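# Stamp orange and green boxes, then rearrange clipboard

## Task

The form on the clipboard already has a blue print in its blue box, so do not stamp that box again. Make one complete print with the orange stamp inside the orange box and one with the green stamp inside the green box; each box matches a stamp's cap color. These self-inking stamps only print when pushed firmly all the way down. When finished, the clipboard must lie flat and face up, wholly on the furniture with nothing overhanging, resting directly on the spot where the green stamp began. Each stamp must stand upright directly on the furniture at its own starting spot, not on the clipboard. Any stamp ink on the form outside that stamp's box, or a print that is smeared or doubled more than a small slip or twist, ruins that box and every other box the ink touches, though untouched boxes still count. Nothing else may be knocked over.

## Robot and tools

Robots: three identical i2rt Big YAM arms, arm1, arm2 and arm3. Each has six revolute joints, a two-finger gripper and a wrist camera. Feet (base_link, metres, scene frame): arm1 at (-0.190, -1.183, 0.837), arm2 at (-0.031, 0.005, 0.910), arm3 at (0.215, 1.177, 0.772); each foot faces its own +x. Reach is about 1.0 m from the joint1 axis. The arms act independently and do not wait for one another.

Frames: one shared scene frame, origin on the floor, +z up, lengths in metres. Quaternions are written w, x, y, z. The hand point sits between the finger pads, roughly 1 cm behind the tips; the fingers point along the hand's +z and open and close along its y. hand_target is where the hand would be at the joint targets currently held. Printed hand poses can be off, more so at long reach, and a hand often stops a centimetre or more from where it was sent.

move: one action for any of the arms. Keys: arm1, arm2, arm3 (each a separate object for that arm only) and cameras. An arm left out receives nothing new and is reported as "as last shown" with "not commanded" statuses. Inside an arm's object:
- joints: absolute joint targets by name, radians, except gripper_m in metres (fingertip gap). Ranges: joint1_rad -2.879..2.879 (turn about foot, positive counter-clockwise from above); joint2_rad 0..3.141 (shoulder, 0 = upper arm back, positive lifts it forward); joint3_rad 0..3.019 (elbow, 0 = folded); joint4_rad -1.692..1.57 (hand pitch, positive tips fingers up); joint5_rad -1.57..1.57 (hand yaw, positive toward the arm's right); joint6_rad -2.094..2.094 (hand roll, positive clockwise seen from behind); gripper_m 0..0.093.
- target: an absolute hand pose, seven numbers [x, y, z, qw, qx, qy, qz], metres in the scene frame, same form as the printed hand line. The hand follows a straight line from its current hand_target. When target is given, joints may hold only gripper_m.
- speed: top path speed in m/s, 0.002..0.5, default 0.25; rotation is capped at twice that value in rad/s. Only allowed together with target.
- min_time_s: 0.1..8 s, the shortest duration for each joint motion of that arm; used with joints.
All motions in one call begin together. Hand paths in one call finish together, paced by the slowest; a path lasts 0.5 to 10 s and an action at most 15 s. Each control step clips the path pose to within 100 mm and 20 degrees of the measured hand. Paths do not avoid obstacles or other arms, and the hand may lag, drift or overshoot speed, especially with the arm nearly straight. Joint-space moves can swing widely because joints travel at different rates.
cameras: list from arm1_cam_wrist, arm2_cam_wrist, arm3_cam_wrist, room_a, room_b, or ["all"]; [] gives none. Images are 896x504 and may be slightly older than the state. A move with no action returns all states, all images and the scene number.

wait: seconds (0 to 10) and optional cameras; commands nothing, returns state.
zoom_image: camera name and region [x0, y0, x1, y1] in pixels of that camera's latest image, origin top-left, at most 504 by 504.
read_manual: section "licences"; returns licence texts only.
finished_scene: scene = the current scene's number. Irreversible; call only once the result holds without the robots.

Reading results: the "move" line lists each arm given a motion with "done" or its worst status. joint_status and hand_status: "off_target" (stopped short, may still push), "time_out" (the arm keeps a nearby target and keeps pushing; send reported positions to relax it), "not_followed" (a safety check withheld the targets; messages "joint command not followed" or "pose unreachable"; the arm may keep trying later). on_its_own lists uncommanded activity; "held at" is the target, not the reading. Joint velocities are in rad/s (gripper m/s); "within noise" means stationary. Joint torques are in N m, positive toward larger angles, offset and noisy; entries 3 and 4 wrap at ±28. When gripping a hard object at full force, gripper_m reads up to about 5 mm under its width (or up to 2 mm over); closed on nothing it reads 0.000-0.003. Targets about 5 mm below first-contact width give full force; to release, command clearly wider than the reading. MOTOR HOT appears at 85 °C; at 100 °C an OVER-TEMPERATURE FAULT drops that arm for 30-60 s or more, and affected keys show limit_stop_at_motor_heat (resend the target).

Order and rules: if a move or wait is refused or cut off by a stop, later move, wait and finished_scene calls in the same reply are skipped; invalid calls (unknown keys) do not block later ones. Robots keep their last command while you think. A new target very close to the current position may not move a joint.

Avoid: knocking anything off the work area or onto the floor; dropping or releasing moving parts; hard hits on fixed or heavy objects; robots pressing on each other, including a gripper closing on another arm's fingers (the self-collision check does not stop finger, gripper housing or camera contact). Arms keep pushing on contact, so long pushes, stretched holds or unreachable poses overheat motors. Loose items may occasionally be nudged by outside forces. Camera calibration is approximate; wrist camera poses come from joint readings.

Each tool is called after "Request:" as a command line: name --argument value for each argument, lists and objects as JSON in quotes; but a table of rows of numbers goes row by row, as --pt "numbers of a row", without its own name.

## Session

Request:
move

Scene clock: 0.00 s.
Joint torques (N m): no reading
Heat: arm1: hottest joint3_rad 31 °C; arm2: hottest joint3_rad 28 °C; arm3: hottest joint3_rad 27 °C.
Joint velocities: within noise
arm1.joint_positions: joint1_rad=+0.023 joint2_rad=+0.597 joint3_rad=+1.331 joint4_rad=-1.319 joint5_rad=+0.149 joint6_rad=+0.062 gripper_m=+0.09396
arm1.joint_status: not commanded
arm1.hand: x=-0.4150 y=-1.1212 z=+1.3581 quat_wxyz=(-0.083, +0.869, -0.126, -0.472) (m; scene frame)
arm1.hand_target: x=-0.4125 y=-1.1215 z=+1.3724 quat_wxyz=(-0.083, +0.861, -0.127, -0.486) (m; scene frame)
arm1.hand_status: not commanded
arm2.joint_positions: joint1_rad=+0.798 joint2_rad=+0.553 joint3_rad=+1.406 joint4_rad=-1.272 joint5_rad=+0.284 joint6_rad=-0.612 gripper_m=+0.09396
arm2.joint_status: not commanded
arm2.hand: x=+0.1666 y=+0.0840 z=+1.4869 quat_wxyz=(-0.541, +0.421, -0.720, +0.109) (m; scene frame)
arm2.hand_target: x=+0.1638 y=+0.0819 z=+1.4961 quat_wxyz=(-0.550, +0.416, -0.716, +0.108) (m; scene frame)
arm2.hand_status: not commanded
arm3.joint_positions: joint1_rad=-0.111 joint2_rad=+0.640 joint3_rad=+1.350 joint4_rad=-1.140 joint5_rad=+0.204 joint6_rad=+0.290 gripper_m=+0.09396
arm3.joint_status: not commanded
arm3.hand: x=+0.4650 y=+1.0622 z=+1.3292 quat_wxyz=(-0.536, -0.294, -0.787, +0.083) (m; scene frame)
arm3.hand_target: x=+0.4621 y=+1.0629 z=+1.3435 quat_wxyz=(-0.549, -0.293, -0.779, +0.082) (m; scene frame)
arm3.hand_status: not commanded
pictures: arm1_cam_wrist, arm2_cam_wrist, arm3_cam_wrist, room_a, room_b
camera_calibration:
arm1_cam_wrist: T_world_to_cam=[[0.288988, 0.956787, 0.0323142, 1.14758], [0.899068, -0.259649, -0.352503, 0.562647], [-0.32888, 0.130922, -0.935253, 1.40859], [0, 0, 0, 1]] pos_world=[-0.374236, -1.13631, 1.47864]
arm2_cam_wrist: T_world_to_cam=[[0.506126, -0.618778, 0.600791, -0.923339], [-0.573135, -0.761849, -0.301831, 0.608235], [0.644478, -0.19157, -0.740236, 1.14015], [0, 0, 0, 1]] pos_world=[0.0811256, 0.11046, 1.5823]
arm3_cam_wrist: T_world_to_cam=[[-0.554188, -0.807687, -0.201288, 1.38575], [-0.666416, 0.575413, -0.474119, 0.332704], [0.498764, -0.128609, -0.857143, 1.16729], [0, 0, 0, 1]] pos_world=[0.407487, 1.07794, 1.43721]

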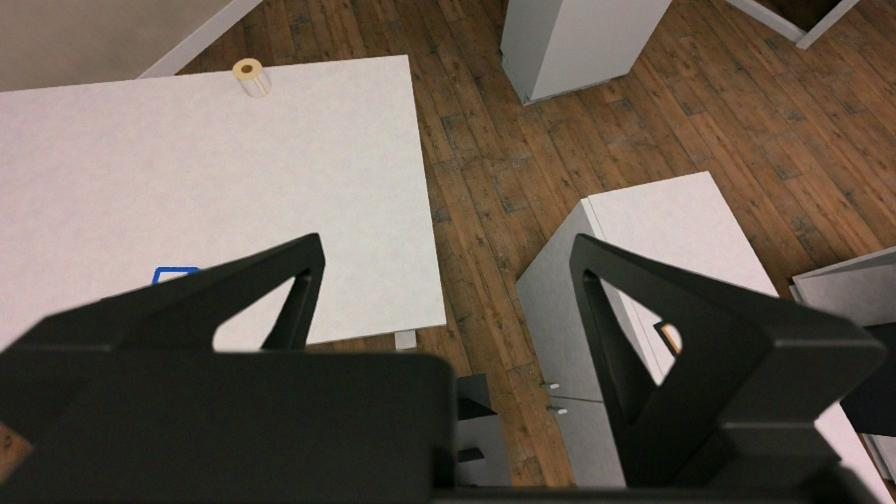

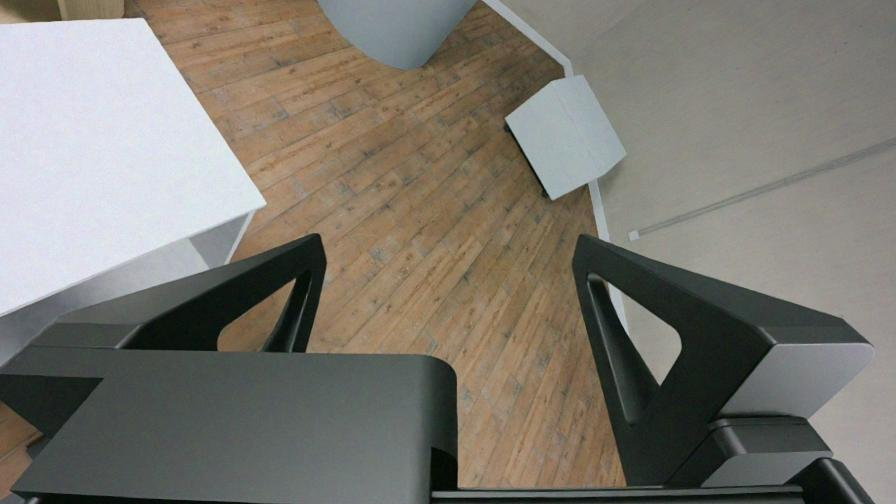

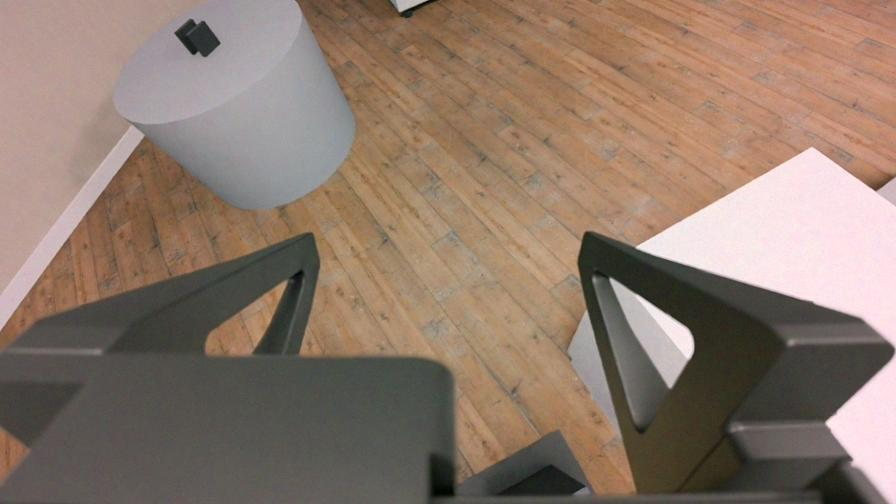

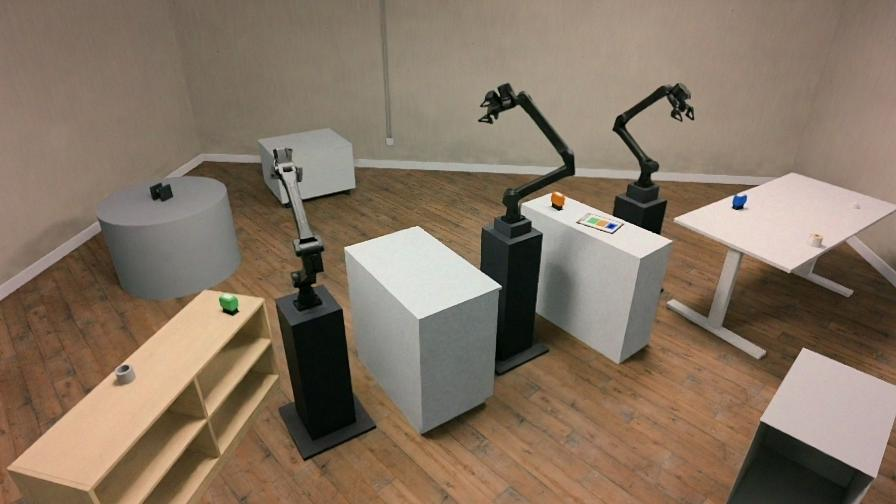

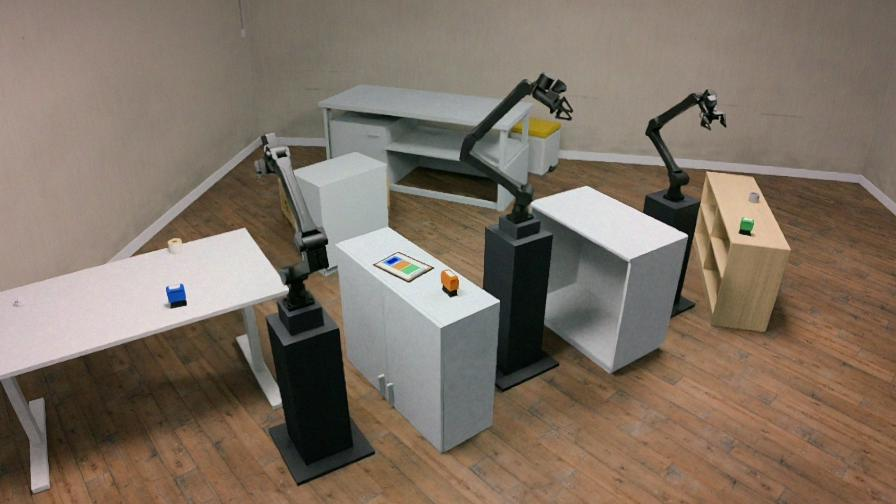

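Request:
zoom_image --camera "room_b" --region '[360, 230, 500, 320]'

Request:
zoom_image --camera "room_a" --region '[510, 170, 680, 280]'

Request:
zoom_image --camera "room_a" --region '[90, 280, 280, 420]'

Request:
move --arm2 '{"joints": {"joint1_rad": -1.4, "joint2_rad": 0.62, "joint3_rad": 1.38, "joint4_rad": -1.2, "joint5_rad": 0.0, "joint6_rad": 0.0}, "min_time_s": 3}' --arm3 '{"joints": {"joint1_rad": 1.5, "joint5_rad": 0.0, "joint6_rad": 0.0}, "min_time_s": 2.5}' --cameras '["arm2_cam_wrist", "arm3_cam_wrist"]'

Scaled by 3.600 from the camera's 896x504 image, which has a finer 1280x720 frame.

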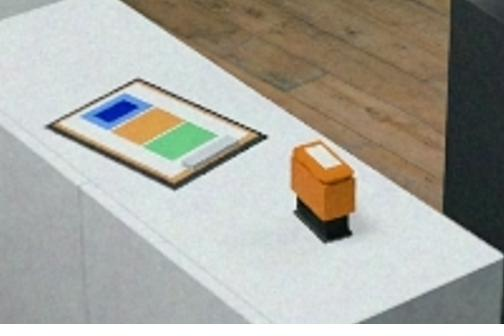

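Scaled by 2.965 from the camera's 896x504 image, which has a finer 1280x720 frame.

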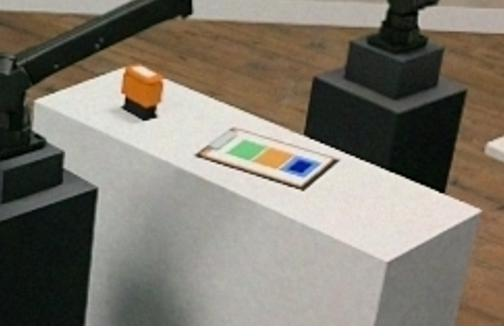

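Scaled by 2.653 from the camera's 896x504 image, which has a finer 1280x720 frame.

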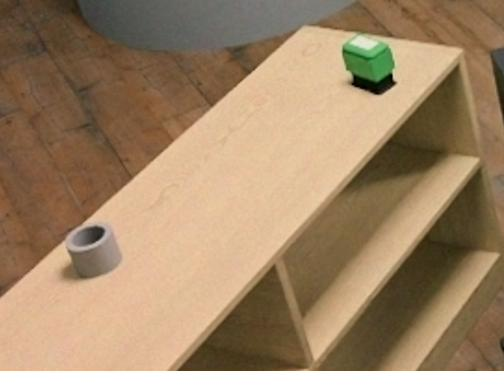

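Scene clock: 27.00 s.
Joint torques (N m): arm1=[1.2 4.01 9.72 2.26 -0.08 -0.03] | arm2=[-0.79 2.02 6.63 2.77 -0.06 0] | arm3=[1.49 1.85 11.41 2.32 -0.05 -0.21]
Heat: arm1: hottest joint3_rad 33 °C; arm2: hottest joint3_rad 30 °C; arm3: hottest joint3_rad 28 °C.
move: arm2 done; arm3 done
Joint velocities: within noise
arm1: as last shown
arm2.joint_positions: joint1_rad=-1.388 joint2_rad=+0.613 joint3_rad=+1.382 joint4_rad=-1.221 joint5_rad=+0.003 joint6_rad=-0.011 gripper_m=+0.09396
arm2.joint_status: all done
arm2.hand: x=-0.0249 y=-0.2479 z=+1.4697 quat_wxyz=(-0.373, -0.591, -0.610, +0.373) (m; scene frame)
arm2.hand_target: x=-0.0274 y=-0.2536 z=+1.4715 quat_wxyz=(-0.377, -0.595, -0.602, +0.376) (m; scene frame)
arm2.hand_status: not commanded
arm3.joint_positions: joint1_rad=+1.487 joint2_rad=+0.640 joint3_rad=+1.350 joint4_rad=-1.140 joint5_rad=+0.002 joint6_rad=+0.008 gripper_m=+0.09396
arm3.joint_status: all done
arm3.hand: x=+0.2877 y=+1.4378 z=+1.3304 quat_wxyz=(-0.429, +0.508, -0.669, -0.332) (m; scene frame)
arm3.hand_target: x=+0.2833 y=+1.4358 z=+1.3448 quat_wxyz=(-0.438, +0.510, -0.657, -0.342) (m; scene frame)
arm3.hand_status: not commanded
pictures: arm2_cam_wrist, arm3_cam_wrist
camera_calibration:
arm2_cam_wrist: T_world_to_cam=[[-0.999213, -0.0396327, 0.00162151, -0.0347305], [-0.036275, 0.896491, -0.441575, 0.870199], [0.0160471, -0.441286, -0.897223, 1.34048], [0, 0, 0, 1]] pos_world=[-0.0246477, -0.189965, 1.58703]
arm3_cam_wrist: T_world_to_cam=[[0.962955, -0.268297, -0.0271123, 0.147282], [-0.246422, -0.834665, -0.492555, 1.93018], [0.109522, 0.480989, -0.869859, 0.557538], [0, 0, 0, 1]] pos_world=[0.272751, 1.3824, 1.43969]

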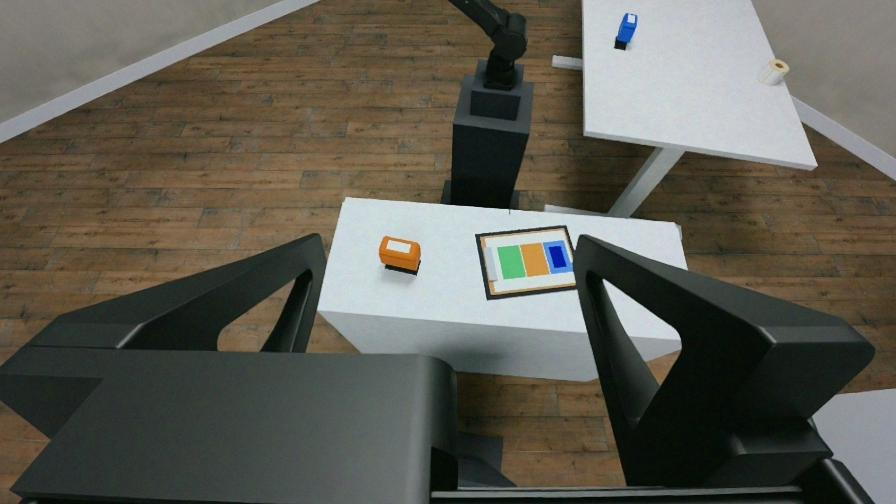

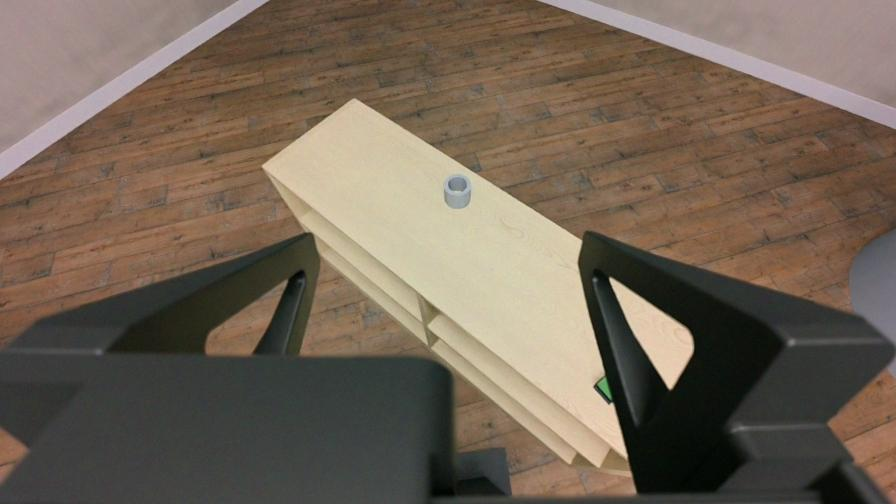

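Request:
zoom_image --camera "arm2_cam_wrist" --region '[320, 180, 600, 340]'

Request:
zoom_image --camera "arm3_cam_wrist" --region '[420, 300, 700, 480]'

Scaled by 1.800 from the camera's 896x504 image, which has a finer 1280x720 frame.

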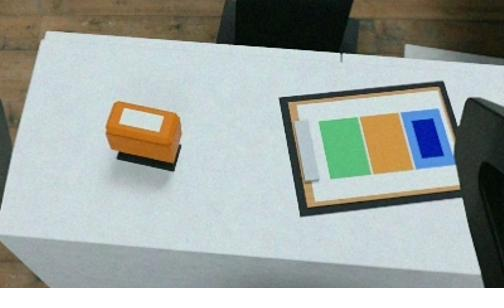

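Scaled by 1.800 from the camera's 896x504 image, which has a finer 1280x720 frame.

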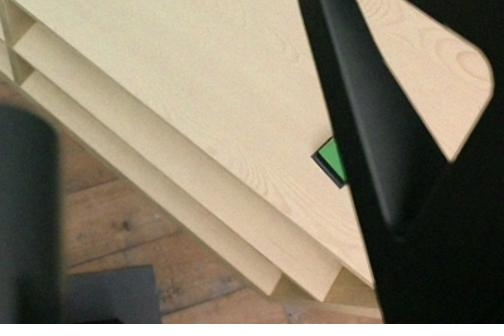

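Request:
move --arm2 '{"target": [0.098, -0.562, 0.985, 0, 0.0872, 0.9962, 0], "speed": 0.3}' --cameras '["arm2_cam_wrist"]'

Scene clock: 144.43 s.
Joint torques (N m): arm1=[1.2 4.07 9.72 2.28 -0.08 -0.04] | arm2=[0.85 -20.37 10 -0.17 0.06 -0.23] | arm3=[1.9 1.32 11.34 2.22 -0.05 -0.23]
Heat: arm1: hottest joint3_rad 36 °C; arm2: hottest joint3_rad 31 °C; arm3: hottest joint3_rad 31 °C.
move: arm2 off_target
Joint velocities: within noise
arm1, arm3: as last shown
arm2.joint_positions: joint1_rad=-1.194 joint2_rad=+1.923 joint3_rad=+1.540 joint4_rad=-1.195 joint5_rad=-0.004 joint6_rad=-1.162 gripper_m=+0.09397
arm2.joint_status: not commanded
arm2.hand: x=+0.0907 y=-0.5510 z=+0.9775 quat_wxyz=(+0.001, -0.097, -0.995, -0.008) (m; scene frame)
arm2.hand_target: x=+0.0979 y=-0.5616 z=+0.9851 quat_wxyz=(+0.000, -0.087, -0.996, +0.000) (m; scene frame)
arm2.hand_status: off_target (0.015 m and 1.5 deg from the pose sent, 0.591 m and 97.5 deg at the start)
pictures: arm2_cam_wrist
camera_calibration:
arm2_cam_wrist: T_world_to_cam=[[-0.197161, -0.979732, -0.035402, -0.485035], [-0.780325, 0.134968, 0.610636, -0.451947], [-0.593481, 0.148019, -0.79112, 1.0395], [0, 0, 0, 1]] pos_world=[0.168627, -0.568071, 1.08117]

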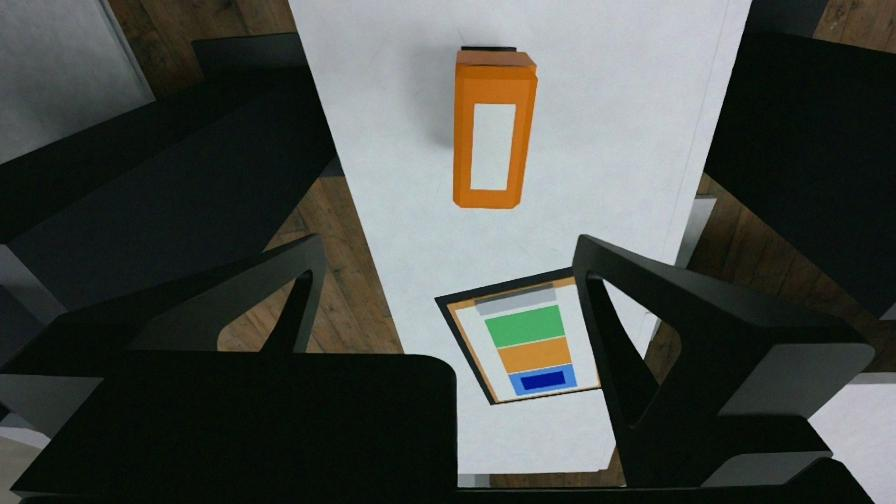

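Request:
move --arm2 '{"target": [0.092, -0.577, 0.93, 0, 0.0900, 0.9959, 0], "speed": 0.12}' --cameras '["arm2_cam_wrist"]'

Scene clock: 192.43 s.
Joint torques (N m): arm1=[1.14 4.01 9.73 2.29 -0.08 -0.04] | arm2=[-0.44 -21.13 8.77 0.7 0.04 -0.23] | arm3=[1.9 0.97 11.44 2.26 -0.1 -0.19]
Heat: arm1: hottest joint3_rad 36 °C; arm2: hottest joint3_rad 34 °C; arm3: hottest joint3_rad 31 °C.
move: arm2 off_target
Joint velocities: within noise
arm1, arm3: as last shown
arm2.joint_positions: joint1_rad=-1.194 joint2_rad=+2.013 joint3_rad=+1.540 joint4_rad=-1.119 joint5_rad=-0.004 joint6_rad=-1.172 gripper_m=+0.09397
arm2.joint_status: not commanded
arm2.hand: x=+0.0929 y=-0.5617 z=+0.9276 quat_wxyz=(+0.003, -0.092, -0.996, -0.014) (m; scene frame)
arm2.hand_target: x=+0.0918 y=-0.5766 z=+0.9303 quat_wxyz=(+0.000, -0.090, -0.996, +0.000) (m; scene frame)
arm2.hand_status: off_target (0.016 m and 1.7 deg from the pose sent, 0.054 m and 1.2 deg at the start)
pictures: arm2_cam_wrist
camera_calibration:
arm2_cam_wrist: T_world_to_cam=[[-0.187504, -0.981085, -0.0481152, -0.486625], [-0.779928, 0.118924, 0.614466, -0.430836], [-0.597121, 0.152741, -0.787475, 1.00249], [0, 0, 0, 1]] pos_world=[0.171345, -0.579306, 1.03076]

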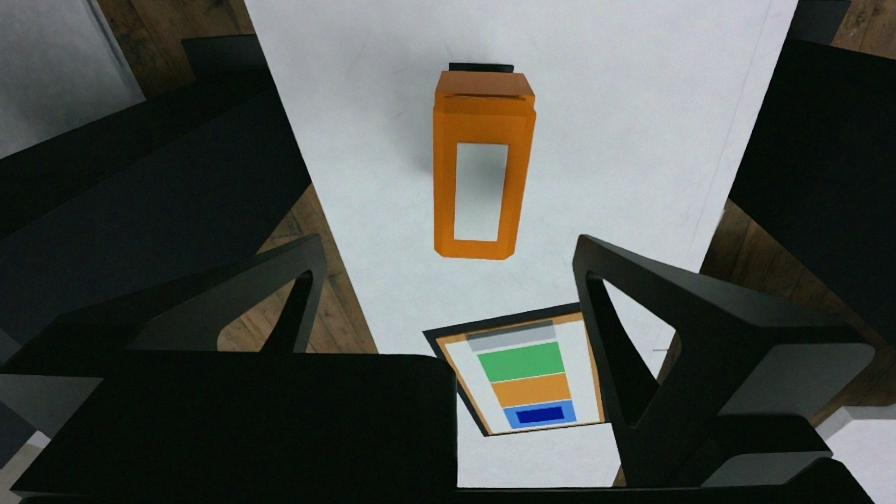

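Request:
move --arm2 '{"target": [0.0885, -0.5745, 0.839, 0, 0.0900, 0.9959, 0], "speed": 0.1}' --cameras '["arm2_cam_wrist"]'

Scene clock: 208.03 s.
Joint torques (N m): arm1=[1.2 3.96 9.72 2.28 -0.08 -0.04] | arm2=[-0.56 -21.42 6.15 0.83 0.03 -0.21] | arm3=[1.79 1.14 11.38 2.18 -0.04 -0.22]
Heat: arm1: hottest joint3_rad 36 °C; arm2: hottest joint3_rad 34 °C; arm3: hottest joint3_rad 31 °C.
move: arm2 off_target
Joint velocities: within noise
arm1, arm3: as last shown
arm2.joint_positions: joint1_rad=-1.194 joint2_rad=+2.126 joint3_rad=+1.500 joint4_rad=-0.931 joint5_rad=-0.003 joint6_rad=-1.177 gripper_m=+0.09397
arm2.joint_status: not commanded
arm2.hand: x=+0.0952 y=-0.5731 z=+0.8502 quat_wxyz=(-0.002, -0.090, -0.996, +0.002) (m; scene frame)
arm2.hand_target: x=+0.0884 y=-0.5743 z=+0.8393 quat_wxyz=(+0.000, -0.090, -0.996, +0.000) (m; scene frame)
arm2.hand_status: off_target (0.013 m and 0.4 deg from the pose sent, 0.090 m and 1.7 deg at the start)
pictures: arm2_cam_wrist
camera_calibration:
arm2_cam_wrist: T_world_to_cam=[[-0.182402, -0.983099, -0.0157053, -0.530268], [-0.784937, 0.135979, 0.60447, -0.361313], [-0.592118, 0.122584, -0.796473, 0.934516], [0, 0, 0, 1]] pos_world=[0.173013, -0.586731, 0.954392]

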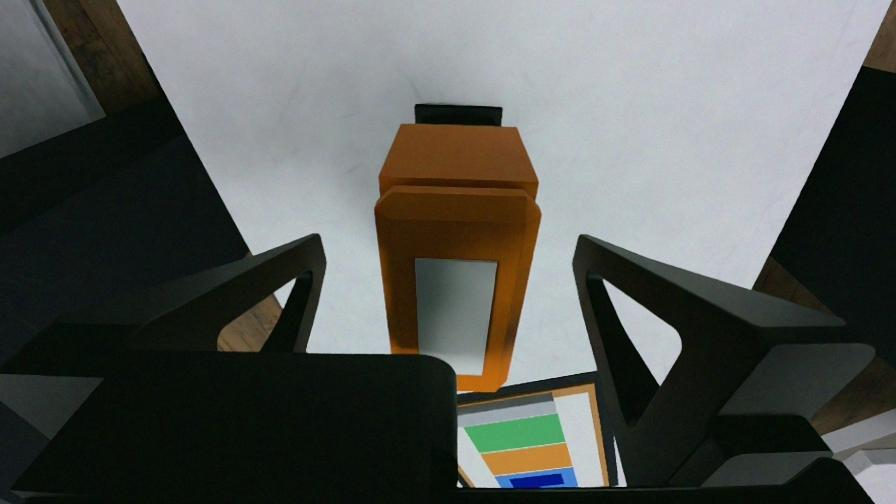

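Request:
move --arm2 '{"target": [0.0695, -0.5775, 0.815, 0, 0.0900, 0.9959, 0], "speed": 0.08}' --cameras '["arm2_cam_wrist"]'

Scene clock: 295.17 s.
Joint torques (N m): arm1=[1.2 4.01 9.72 2.29 -0.08 -0.04] | arm2=[-0.38 -20.72 5.91 0.8 0.01 -0.18] | arm3=[1.55 1.32 11.37 2.22 -0.07 -0.19]
Heat: arm1: hottest joint3_rad 36 °C; arm2: hottest joint3_rad 31 °C; arm3: hottest joint3_rad 31 °C.
move: arm2 off_target
Joint velocities: within noise
arm1, arm3: as last shown
arm2.joint_positions: joint1_rad=-1.229 joint2_rad=+2.164 joint3_rad=+1.493 joint4_rad=-0.884 joint5_rad=-0.003 joint6_rad=-1.209 gripper_m=+0.09397
arm2.joint_status: not commanded
arm2.hand: x=+0.0746 y=-0.5774 z=+0.8267 quat_wxyz=(-0.002, -0.091, -0.996, +0.003) (m; scene frame)
arm2.hand_target: x=+0.0695 y=-0.5773 z=+0.8152 quat_wxyz=(+0.000, -0.090, -0.996, +0.000) (m; scene frame)
arm2.hand_status: off_target (0.013 m and 0.4 deg from the pose sent, 0.044 m and 0.3 deg at the start)
pictures: arm2_cam_wrist
camera_calibration:
arm2_cam_wrist: T_world_to_cam=[[-0.185781, -0.982486, -0.0143678, -0.539188], [-0.784333, 0.139472, 0.604458, -0.360742], [-0.591868, 0.123566, -0.796507, 0.904807], [0, 0, 0, 1]] pos_world=[0.152413, -0.591235, 0.930992]

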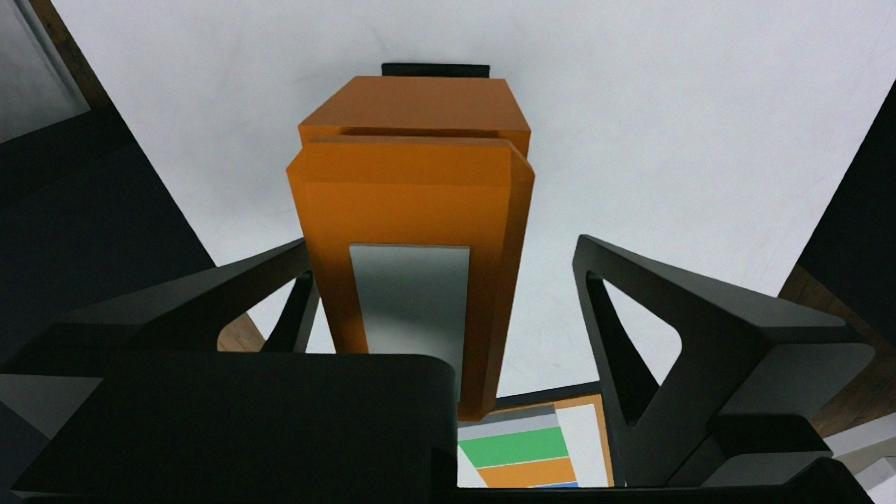

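Request:
wait --seconds 0.2 --cameras '["room_a", "room_b", "arm2_cam_wrist"]'

Request:
zoom_image --camera "room_b" --region '[400, 220, 500, 310]'

Request:
zoom_image --camera "room_a" --region '[500, 150, 620, 250]'

Request:
zoom_image --camera "arm2_cam_wrist" --region '[200, 40, 640, 420]'

Scene clock: 328.30 s.
Joint torques (N m): arm1=[1.14 3.96 9.72 2.29 -0.08 -0.04] | arm2=[-0.5 -21.36 5.81 0.88 0.01 -0.2] | arm3=[1.79 1.2 11.48 2.26 -0.08 -0.22]
Heat: arm1: hottest joint3_rad 36 °C; arm2: hottest joint3_rad 31 °C; arm3: hottest joint3_rad 31 °C.
Joint velocities: within noise
arm1.joint_positions: joint1_rad=+0.023 joint2_rad=+0.597 joint3_rad=+1.331 joint4_rad=-1.319 joint5_rad=+0.149 joint6_rad=+0.062 gripper_m=+0.09396
arm1.joint_status: not commanded
arm1.hand: x=-0.4150 y=-1.1212 z=+1.3581 quat_wxyz=(-0.083, +0.869, -0.126, -0.472) (m; scene frame)
arm1.hand_target: x=-0.4125 y=-1.1215 z=+1.3724 quat_wxyz=(-0.083, +0.861, -0.127, -0.486) (m; scene frame)
arm1.hand_status: not commanded
arm2.joint_positions: joint1_rad=-1.229 joint2_rad=+2.164 joint3_rad=+1.493 joint4_rad=-0.884 joint5_rad=-0.003 joint6_rad=-1.209 gripper_m=+0.09397
arm2.joint_status: not commanded
arm2.hand: x=+0.0746 y=-0.5774 z=+0.8267 quat_wxyz=(-0.002, -0.091, -0.996, +0.003) (m; scene frame)
arm2.hand_target: x=+0.0695 y=-0.5773 z=+0.8152 quat_wxyz=(+0.000, -0.090, -0.996, +0.000) (m; scene frame)
arm2.hand_status: off_target (0.013 m and 0.4 deg from the pose sent, 0.044 m and 0.3 deg at the start)
arm3.joint_positions: joint1_rad=+1.487 joint2_rad=+0.640 joint3_rad=+1.350 joint4_rad=-1.140 joint5_rad=+0.002 joint6_rad=+0.008 gripper_m=+0.09396
arm3.joint_status: not commanded
arm3.hand: x=+0.2877 y=+1.4378 z=+1.3304 quat_wxyz=(-0.429, +0.508, -0.669, -0.332) (m; scene frame)
arm3.hand_target: x=+0.2833 y=+1.4358 z=+1.3448 quat_wxyz=(-0.438, +0.510, -0.657, -0.342) (m; scene frame)
arm3.hand_status: not commanded
wait: 0.20 s; at rest from the start
pictures: arm2_cam_wrist, room_a, room_b
camera_calibration:
arm2_cam_wrist: T_world_to_cam=[[-0.185409, -0.982556, -0.0143763, -0.539179], [-0.784357, 0.139164, 0.604498, -0.360972], [-0.591953, 0.123355, -0.796477, 0.904654], [0, 0, 0, 1]] pos_world=[0.152413, -0.591134, 0.930992]

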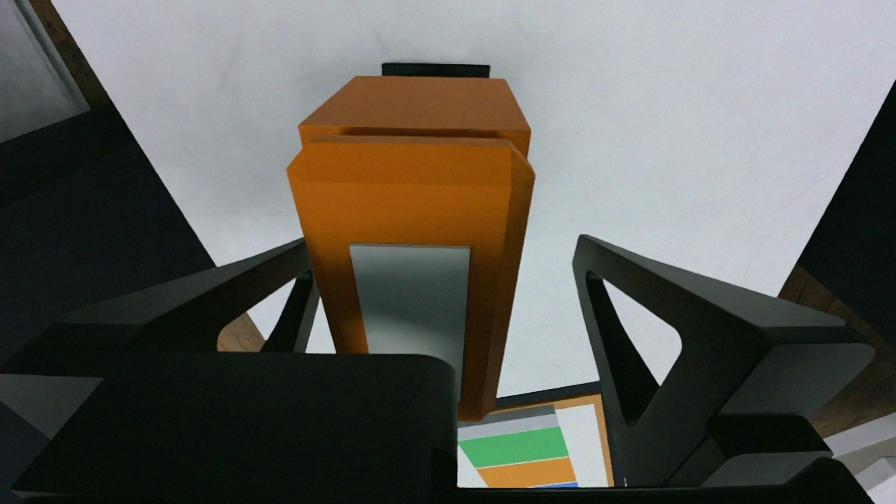

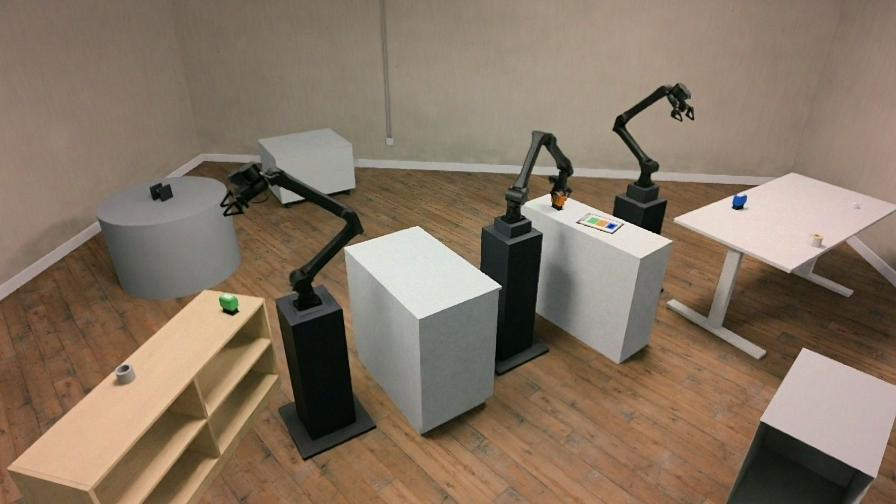

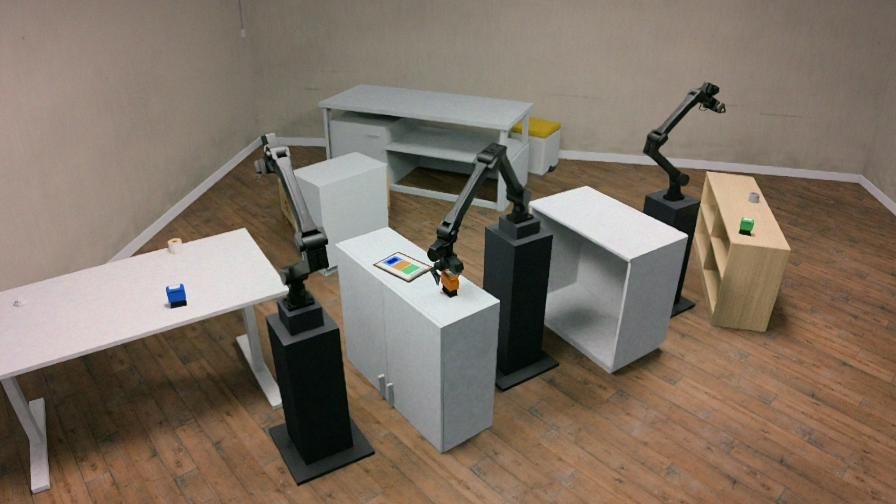

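Scaled by 5.040 from the camera's 896x504 image, which has a finer 1280x720 frame.

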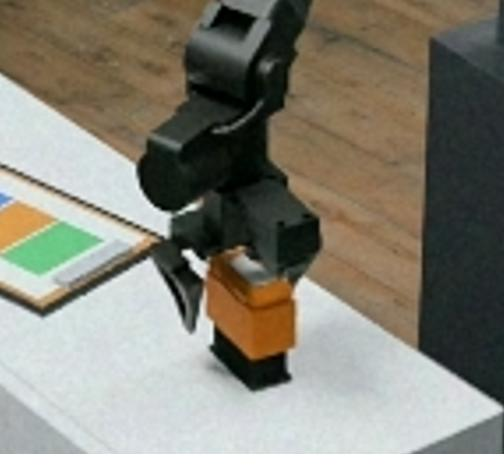

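Scaled by 4.200 from the camera's 896x504 image, which has a finer 1280x720 frame.

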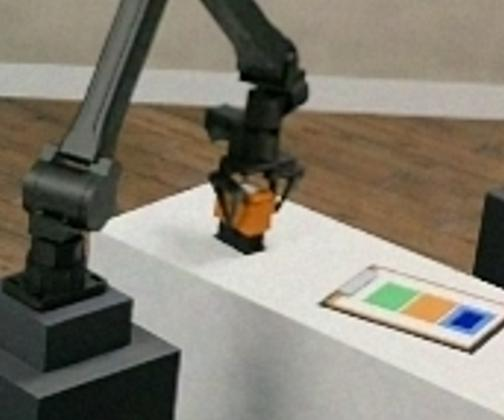

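Scaled by 1.145 from the camera's 896x504 image, which has a finer 1280x720 frame.

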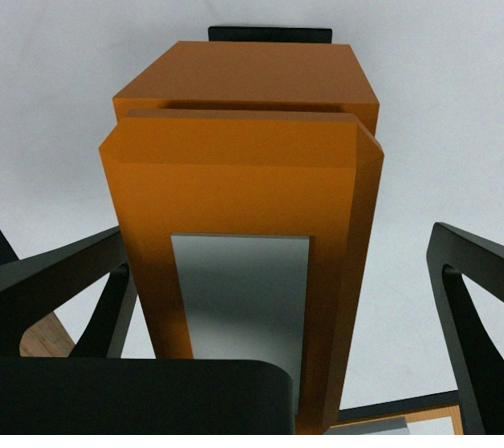

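Request:
move --arm2 '{"target": [0.0715, -0.5695, 0.8135, 0, 0.1028, 0.9947, 0], "speed": 0.05}' --cameras '["arm2_cam_wrist"]'

Scene clock: 355.30 s.
Joint torques (N m): arm1=[1.14 4.01 9.72 2.28 -0.07 -0.04] | arm2=[-0.09 -22.42 5.39 0.85 0.04 -0.02] | arm3=[1.49 1.67 11.41 2.24 -0.04 -0.21]
Heat: arm1: hottest joint3_rad 36 °C; arm2: hottest joint2_rad 30 °C; arm3: hottest joint3_rad 31 °C.
move: arm2 done
Joint velocities: within noise
arm1, arm3: as last shown
arm2.joint_positions: joint1_rad=-1.229 joint2_rad=+2.164 joint3_rad=+1.468 joint4_rad=-0.868 joint5_rad=-0.003 joint6_rad=-1.199 gripper_m=+0.09397
arm2.joint_status: not commanded
arm2.hand: x=+0.0732 y=-0.5694 z=+0.8194 quat_wxyz=(-0.001, -0.096, -0.995, -0.001) (m; scene frame)
arm2.hand_target: x=+0.0714 y=-0.5694 z=+0.8136 quat_wxyz=(+0.000, -0.103, -0.995, +0.000) (m; scene frame)
arm2.hand_status: done (0.006 m and 0.8 deg from the pose sent, 0.016 m and 1.4 deg at the start)
pictures: arm2_cam_wrist
camera_calibration:
arm2_cam_wrist: T_world_to_cam=[[-0.194845, -0.980583, -0.0222027, -0.523537], [-0.782118, 0.141669, 0.606813, -0.359439], [-0.591885, 0.135599, -0.794535, 0.902285], [0, 0, 0, 1]] pos_world=[0.150917, -0.5848, 0.923385]

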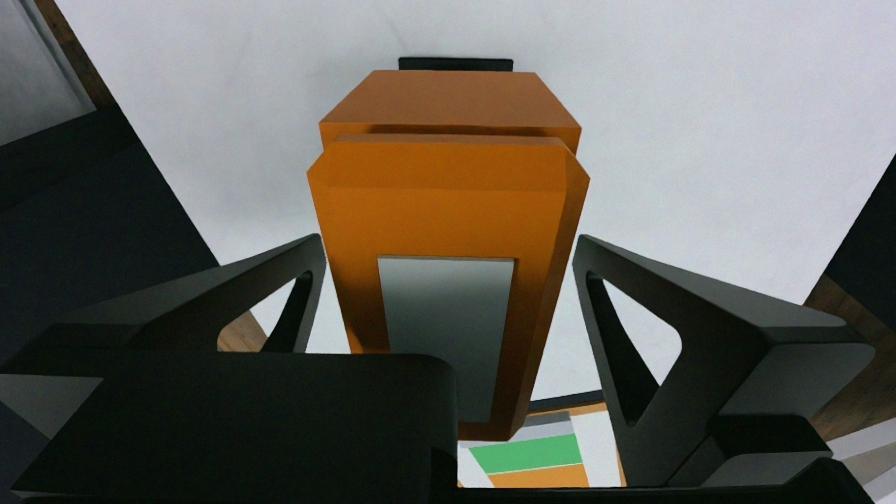

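Request:
move --arm2 '{"target": [0.0815, -0.5735, 0.838, 0, 0.1010, 0.9949, 0], "speed": 0.06}' --cameras '["arm2_cam_wrist"]'

Scene clock: 463.50 s.
Joint torques (N m): arm1=[1.2 4.01 9.73 2.29 -0.07 -0.04] | arm2=[1.08 -23.77 7.43 -0.21 0.02 0.02] | arm3=[1.67 1.26 11.41 2.32 -0.08 -0.2]
Heat: arm1: hottest joint3_rad 36 °C; arm2: hottest joint2_rad 31 °C; arm3: hottest joint3_rad 31 °C.
move: arm2 off_target
Joint velocities: within noise
arm1, arm3: as last shown
arm2.joint_positions: joint1_rad=-1.229 joint2_rad=+2.153 joint3_rad=+1.468 joint4_rad=-0.899 joint5_rad=-0.003 joint6_rad=-1.187 gripper_m=+0.09397
arm2.joint_status: not commanded
arm2.hand: x=+0.0725 y=-0.5641 z=+0.8254 quat_wxyz=(+0.002, -0.102, -0.995, -0.011) (m; scene frame)
arm2.hand_target: x=+0.0814 y=-0.5732 z=+0.8380 quat_wxyz=(+0.000, -0.101, -0.995, +0.000) (m; scene frame)
arm2.hand_status: off_target (0.018 m and 1.2 deg from the pose sent, 0.021 m and 0.6 deg at the start)
pictures: arm2_cam_wrist
camera_calibration:
arm2_cam_wrist: T_world_to_cam=[[-0.206954, -0.977495, -0.0409223, -0.500274], [-0.778145, 0.139106, 0.612487, -0.370829], [-0.59301, 0.1586, -0.789421, 0.91486], [0, 0, 0, 1]] pos_world=[0.150428, -0.582527, 0.928865]

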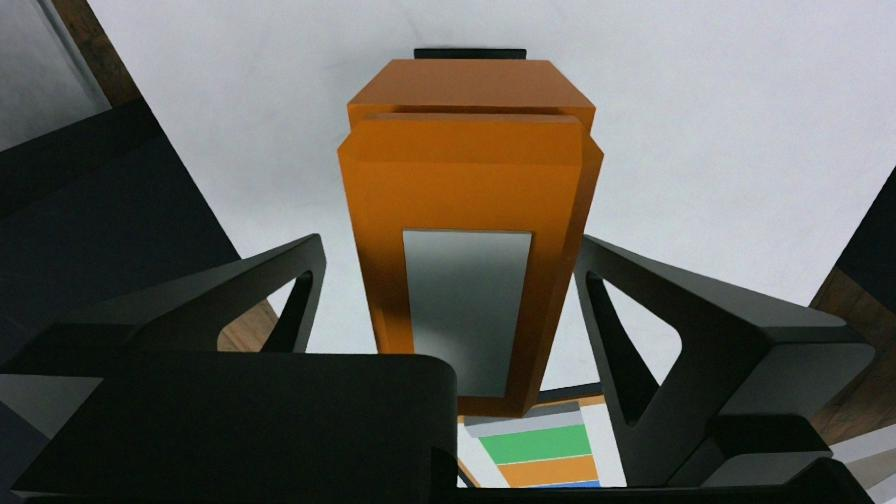

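Request:
move --arm2 '{"joints": {"joint1_rad": -1.190, "joint2_rad": 2.142, "joint3_rad": 1.522, "joint4_rad": -0.895}, "min_time_s": 1.5}' --cameras '["arm2_cam_wrist"]'

Scene clock: 487.90 s.
Joint torques (N m): arm1=[1.14 4.01 9.72 2.29 -0.08 -0.03] | arm2=[1.38 -24 8.55 0.47 0 0.03] | arm3=[1.08 1.38 11.56 2.13 -0.06 -0.21]
Heat: arm1: hottest joint3_rad 36 °C; arm2: hottest joint3_rad 32 °C; arm3: hottest joint3_rad 31 °C.
move: arm2 done
Joint velocities: within noise
arm1, arm3: as last shown
arm2.joint_positions: joint1_rad=-1.202 joint2_rad=+2.153 joint3_rad=+1.486 joint4_rad=-0.899 joint5_rad=-0.003 joint6_rad=-1.187 gripper_m=+0.09397
arm2.joint_status: all done
arm2.hand: x=+0.0895 y=-0.5701 z=+0.8309 quat_wxyz=(-0.001, -0.089, -0.996, -0.002) (m; scene frame)
arm2.hand_target: x=+0.1008 y=-0.5884 z=+0.8482 quat_wxyz=(-0.007, -0.088, -0.996, +0.023) (m; scene frame)
arm2.hand_status: not commanded
pictures: arm2_cam_wrist
camera_calibration:
arm2_cam_wrist: T_world_to_cam=[[-0.180573, -0.983276, -0.0237102, -0.522373], [-0.784017, 0.129341, 0.607114, -0.360632], [-0.593894, 0.128218, -0.794261, 0.916984], [0, 0, 0, 1]] pos_world=[0.167523, -0.584566, 0.934884]

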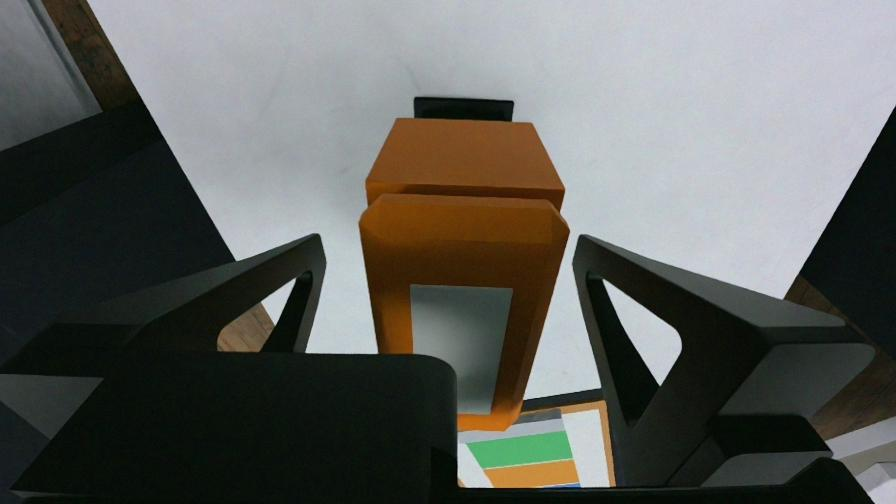

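Request:
move --arm2 '{"joints": {"joint1_rad": -1.235}, "min_time_s": 1.0}' --cameras '["arm2_cam_wrist"]'

Scene clock: 509.70 s.
Joint torques (N m): arm1=[1.14 4.01 9.73 2.28 -0.08 -0.03] | arm2=[-0.56 -24.18 8.53 0.46 0.01 0.02] | arm3=[0.91 0.73 11.56 2.19 -0.06 -0.22]
Heat: arm1: hottest joint3_rad 36 °C; arm2: hottest joint3_rad 31 °C; arm3: hottest joint3_rad 31 °C.
move: arm2 done
Joint velocities: within noise
arm1, arm3: as last shown
arm2.joint_positions: joint1_rad=-1.226 joint2_rad=+2.153 joint3_rad=+1.486 joint4_rad=-0.899 joint5_rad=-0.003 joint6_rad=-1.187 gripper_m=+0.09397
arm2.joint_status: all done
arm2.hand: x=+0.0759 y=-0.5728 z=+0.8309 quat_wxyz=(-0.001, -0.101, -0.995, -0.002) (m; scene frame)
arm2.hand_target: x=+0.0737 y=-0.5937 z=+0.8482 quat_wxyz=(-0.007, -0.110, -0.994, +0.023) (m; scene frame)
arm2.hand_status: not commanded
pictures: arm2_cam_wrist
camera_calibration:
arm2_cam_wrist: T_world_to_cam=[[-0.203787, -0.978732, -0.023556, -0.523198], [-0.780647, 0.147928, 0.607213, -0.360699], [-0.590814, 0.142131, -0.79419, 0.916893], [0, 0, 0, 1]] pos_world=[0.153514, -0.589032, 0.934883]

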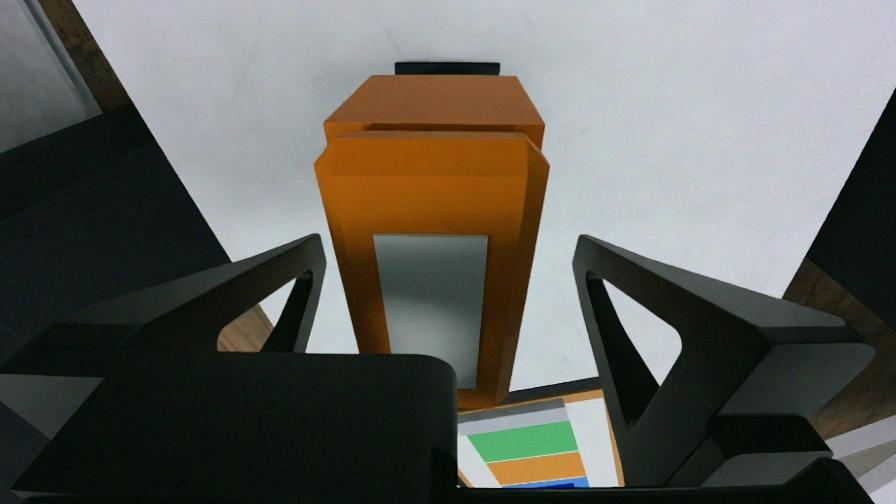

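Request:
move --arm2 '{"joints": {"gripper_m": 0.042}}' --cameras '["arm2_cam_wrist"]'

Scene clock: 528.23 s.
Joint torques (N m): arm1=[1.14 3.96 9.72 2.28 -0.07 -0.04] | arm2=[-0.56 -23.82 8.49 0.44 0 0.01] | arm3=[1.96 0.97 11.52 2.22 -0.1 -0.18]
Heat: arm1: hottest joint3_rad 36 °C; arm2: hottest joint3_rad 32 °C; arm3: hottest joint3_rad 31 °C.
move: arm2 done
Joint velocities: within noise
arm1, arm3: as last shown
arm2.joint_positions: joint1_rad=-1.226 joint2_rad=+2.153 joint3_rad=+1.486 joint4_rad=-0.899 joint5_rad=-0.003 joint6_rad=-1.186 gripper_m=+0.04473
arm2.joint_status: all done
arm2.hand: x=+0.0758 y=-0.5728 z=+0.8309 quat_wxyz=(+0.000, -0.101, -0.995, -0.002) (m; scene frame)
arm2.hand_target: x=+0.0737 y=-0.5937 z=+0.8482 quat_wxyz=(-0.007, -0.110, -0.994, +0.023) (m; scene frame)
arm2.hand_status: not commanded
pictures: arm2_cam_wrist
camera_calibration:
arm2_cam_wrist: T_world_to_cam=[[-0.204139, -0.978661, -0.0234681, -0.523283], [-0.780352, 0.148205, 0.607524, -0.360855], [-0.591082, 0.142333, -0.793954, 0.916847], [0, 0, 0, 1]] pos_world=[0.153516, -0.589133, 0.934882]

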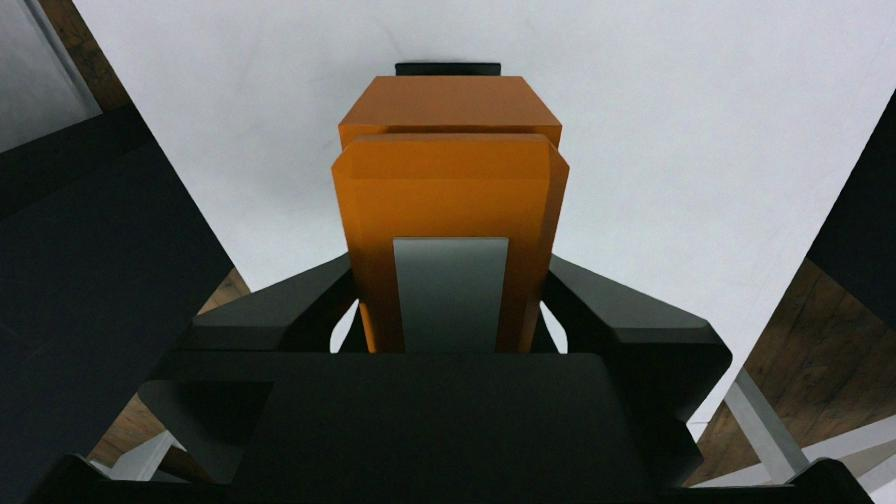

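Request:
move --arm2 '{"joints": {"gripper_m": 0.034}}'

Request:
move --arm2 '{"target": [0.078, -0.58, 0.875, 0, 0.1030, 0.9947, 0], "speed": 0.12}' --cameras '["arm2_cam_wrist", "room_b"]'

Request:
zoom_image --camera "room_b" --region '[400, 220, 500, 310]'

Scene clock: 537.47 s.
Joint torques (N m): arm1=[1.2 4.01 9.72 2.28 -0.07 -0.03] | arm2=[-0.56 -24.06 8.54 0.42 0 0.01] | arm3=[1.55 1.2 11.45 2.06 -0.09 -0.25]
Heat: arm1: hottest joint3_rad 36 °C; arm2: hottest joint3_rad 32 °C; arm3: hottest joint3_rad 31 °C.
move: arm2 off_target
Joint velocities: within noise
arm1, arm3: as last shown
arm2.joint_positions: joint1_rad=-1.226 joint2_rad=+2.153 joint3_rad=+1.486 joint4_rad=-0.899 joint5_rad=-0.003 joint6_rad=-1.186 gripper_m=+0.04470
arm2.joint_status: gripper_m off_target (ended at +0.04470, target +0.03400)
arm2.hand: x=+0.0758 y=-0.5728 z=+0.8309 quat_wxyz=(+0.000, -0.101, -0.995, -0.002) (m; scene frame)
arm2.hand_target: x=+0.0737 y=-0.5937 z=+0.8482 quat_wxyz=(-0.007, -0.110, -0.994, +0.023) (m; scene frame)
arm2.hand_status: not commanded
pictures: none

Scene clock: 538.57 s.
Joint torques (N m): arm1=[1.2 4.01 9.72 2.29 -0.08 -0.04] | arm2=[0.56 -23.88 9.09 -0.27 0 -0.02] | arm3=[1.61 1.38 11.4 2.13 -0.05 -0.23]
Heat: arm1: hottest joint3_rad 36 °C; arm2: hottest joint3_rad 32 °C; arm3: hottest joint3_rad 31 °C.
move: arm2 off_target
Joint velocities: within noise
arm1, arm3: as last shown
arm2.joint_positions: joint1_rad=-1.226 joint2_rad=+2.113 joint3_rad=+1.486 joint4_rad=-0.980 joint5_rad=-0.003 joint6_rad=-1.186 gripper_m=+0.04470
arm2.joint_status: not commanded
arm2.hand: x=+0.0736 y=-0.5609 z=+0.8540 quat_wxyz=(+0.005, -0.101, -0.995, -0.021) (m; scene frame)
arm2.hand_target: x=+0.0778 y=-0.5792 z=+0.8753 quat_wxyz=(+0.000, -0.103, -0.995, +0.000) (m; scene frame)
arm2.hand_status: off_target (0.029 m and 2.5 deg from the pose sent, 0.045 m and 0.3 deg at the start)
pictures: arm2_cam_wrist, room_b
camera_calibration:
arm2_cam_wrist: T_world_to_cam=[[-0.204563, -0.976941, -0.0611598, -0.478304], [-0.775796, 0.12371, 0.618738, -0.402034], [-0.596904, 0.174018, -0.783213, 0.941173], [0, 0, 0, 1]] pos_world=[0.15205, -0.58132, 0.95664]

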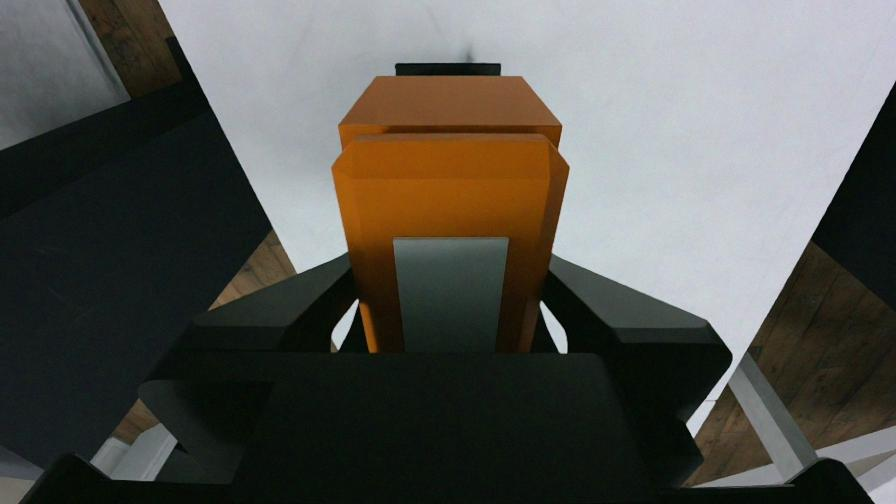

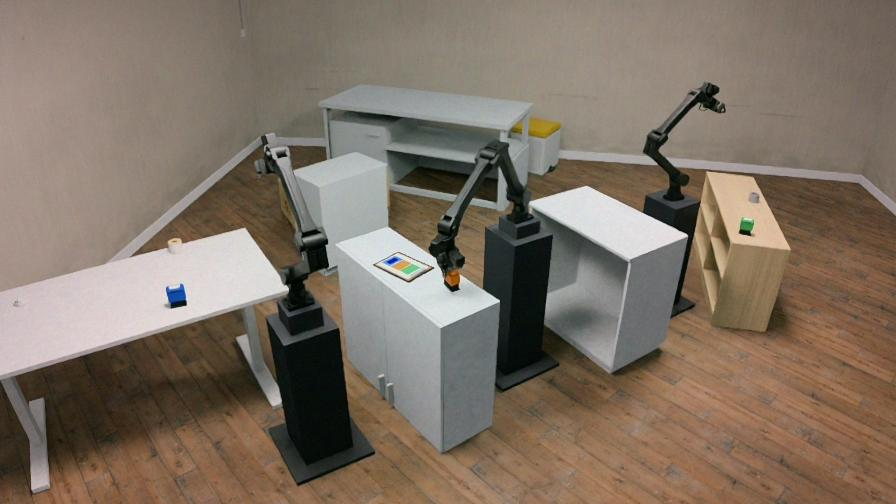

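Scaled by 5.040 from the camera's 896x504 image, which has a finer 1280x720 frame.

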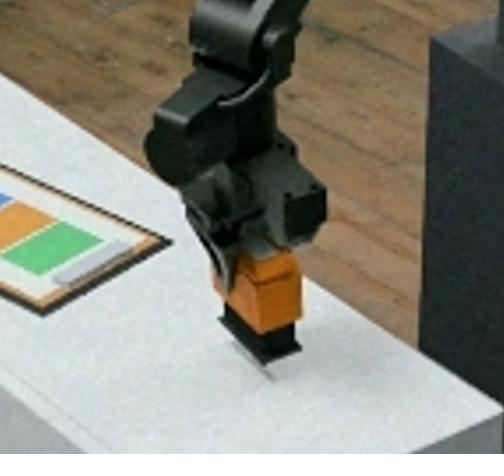

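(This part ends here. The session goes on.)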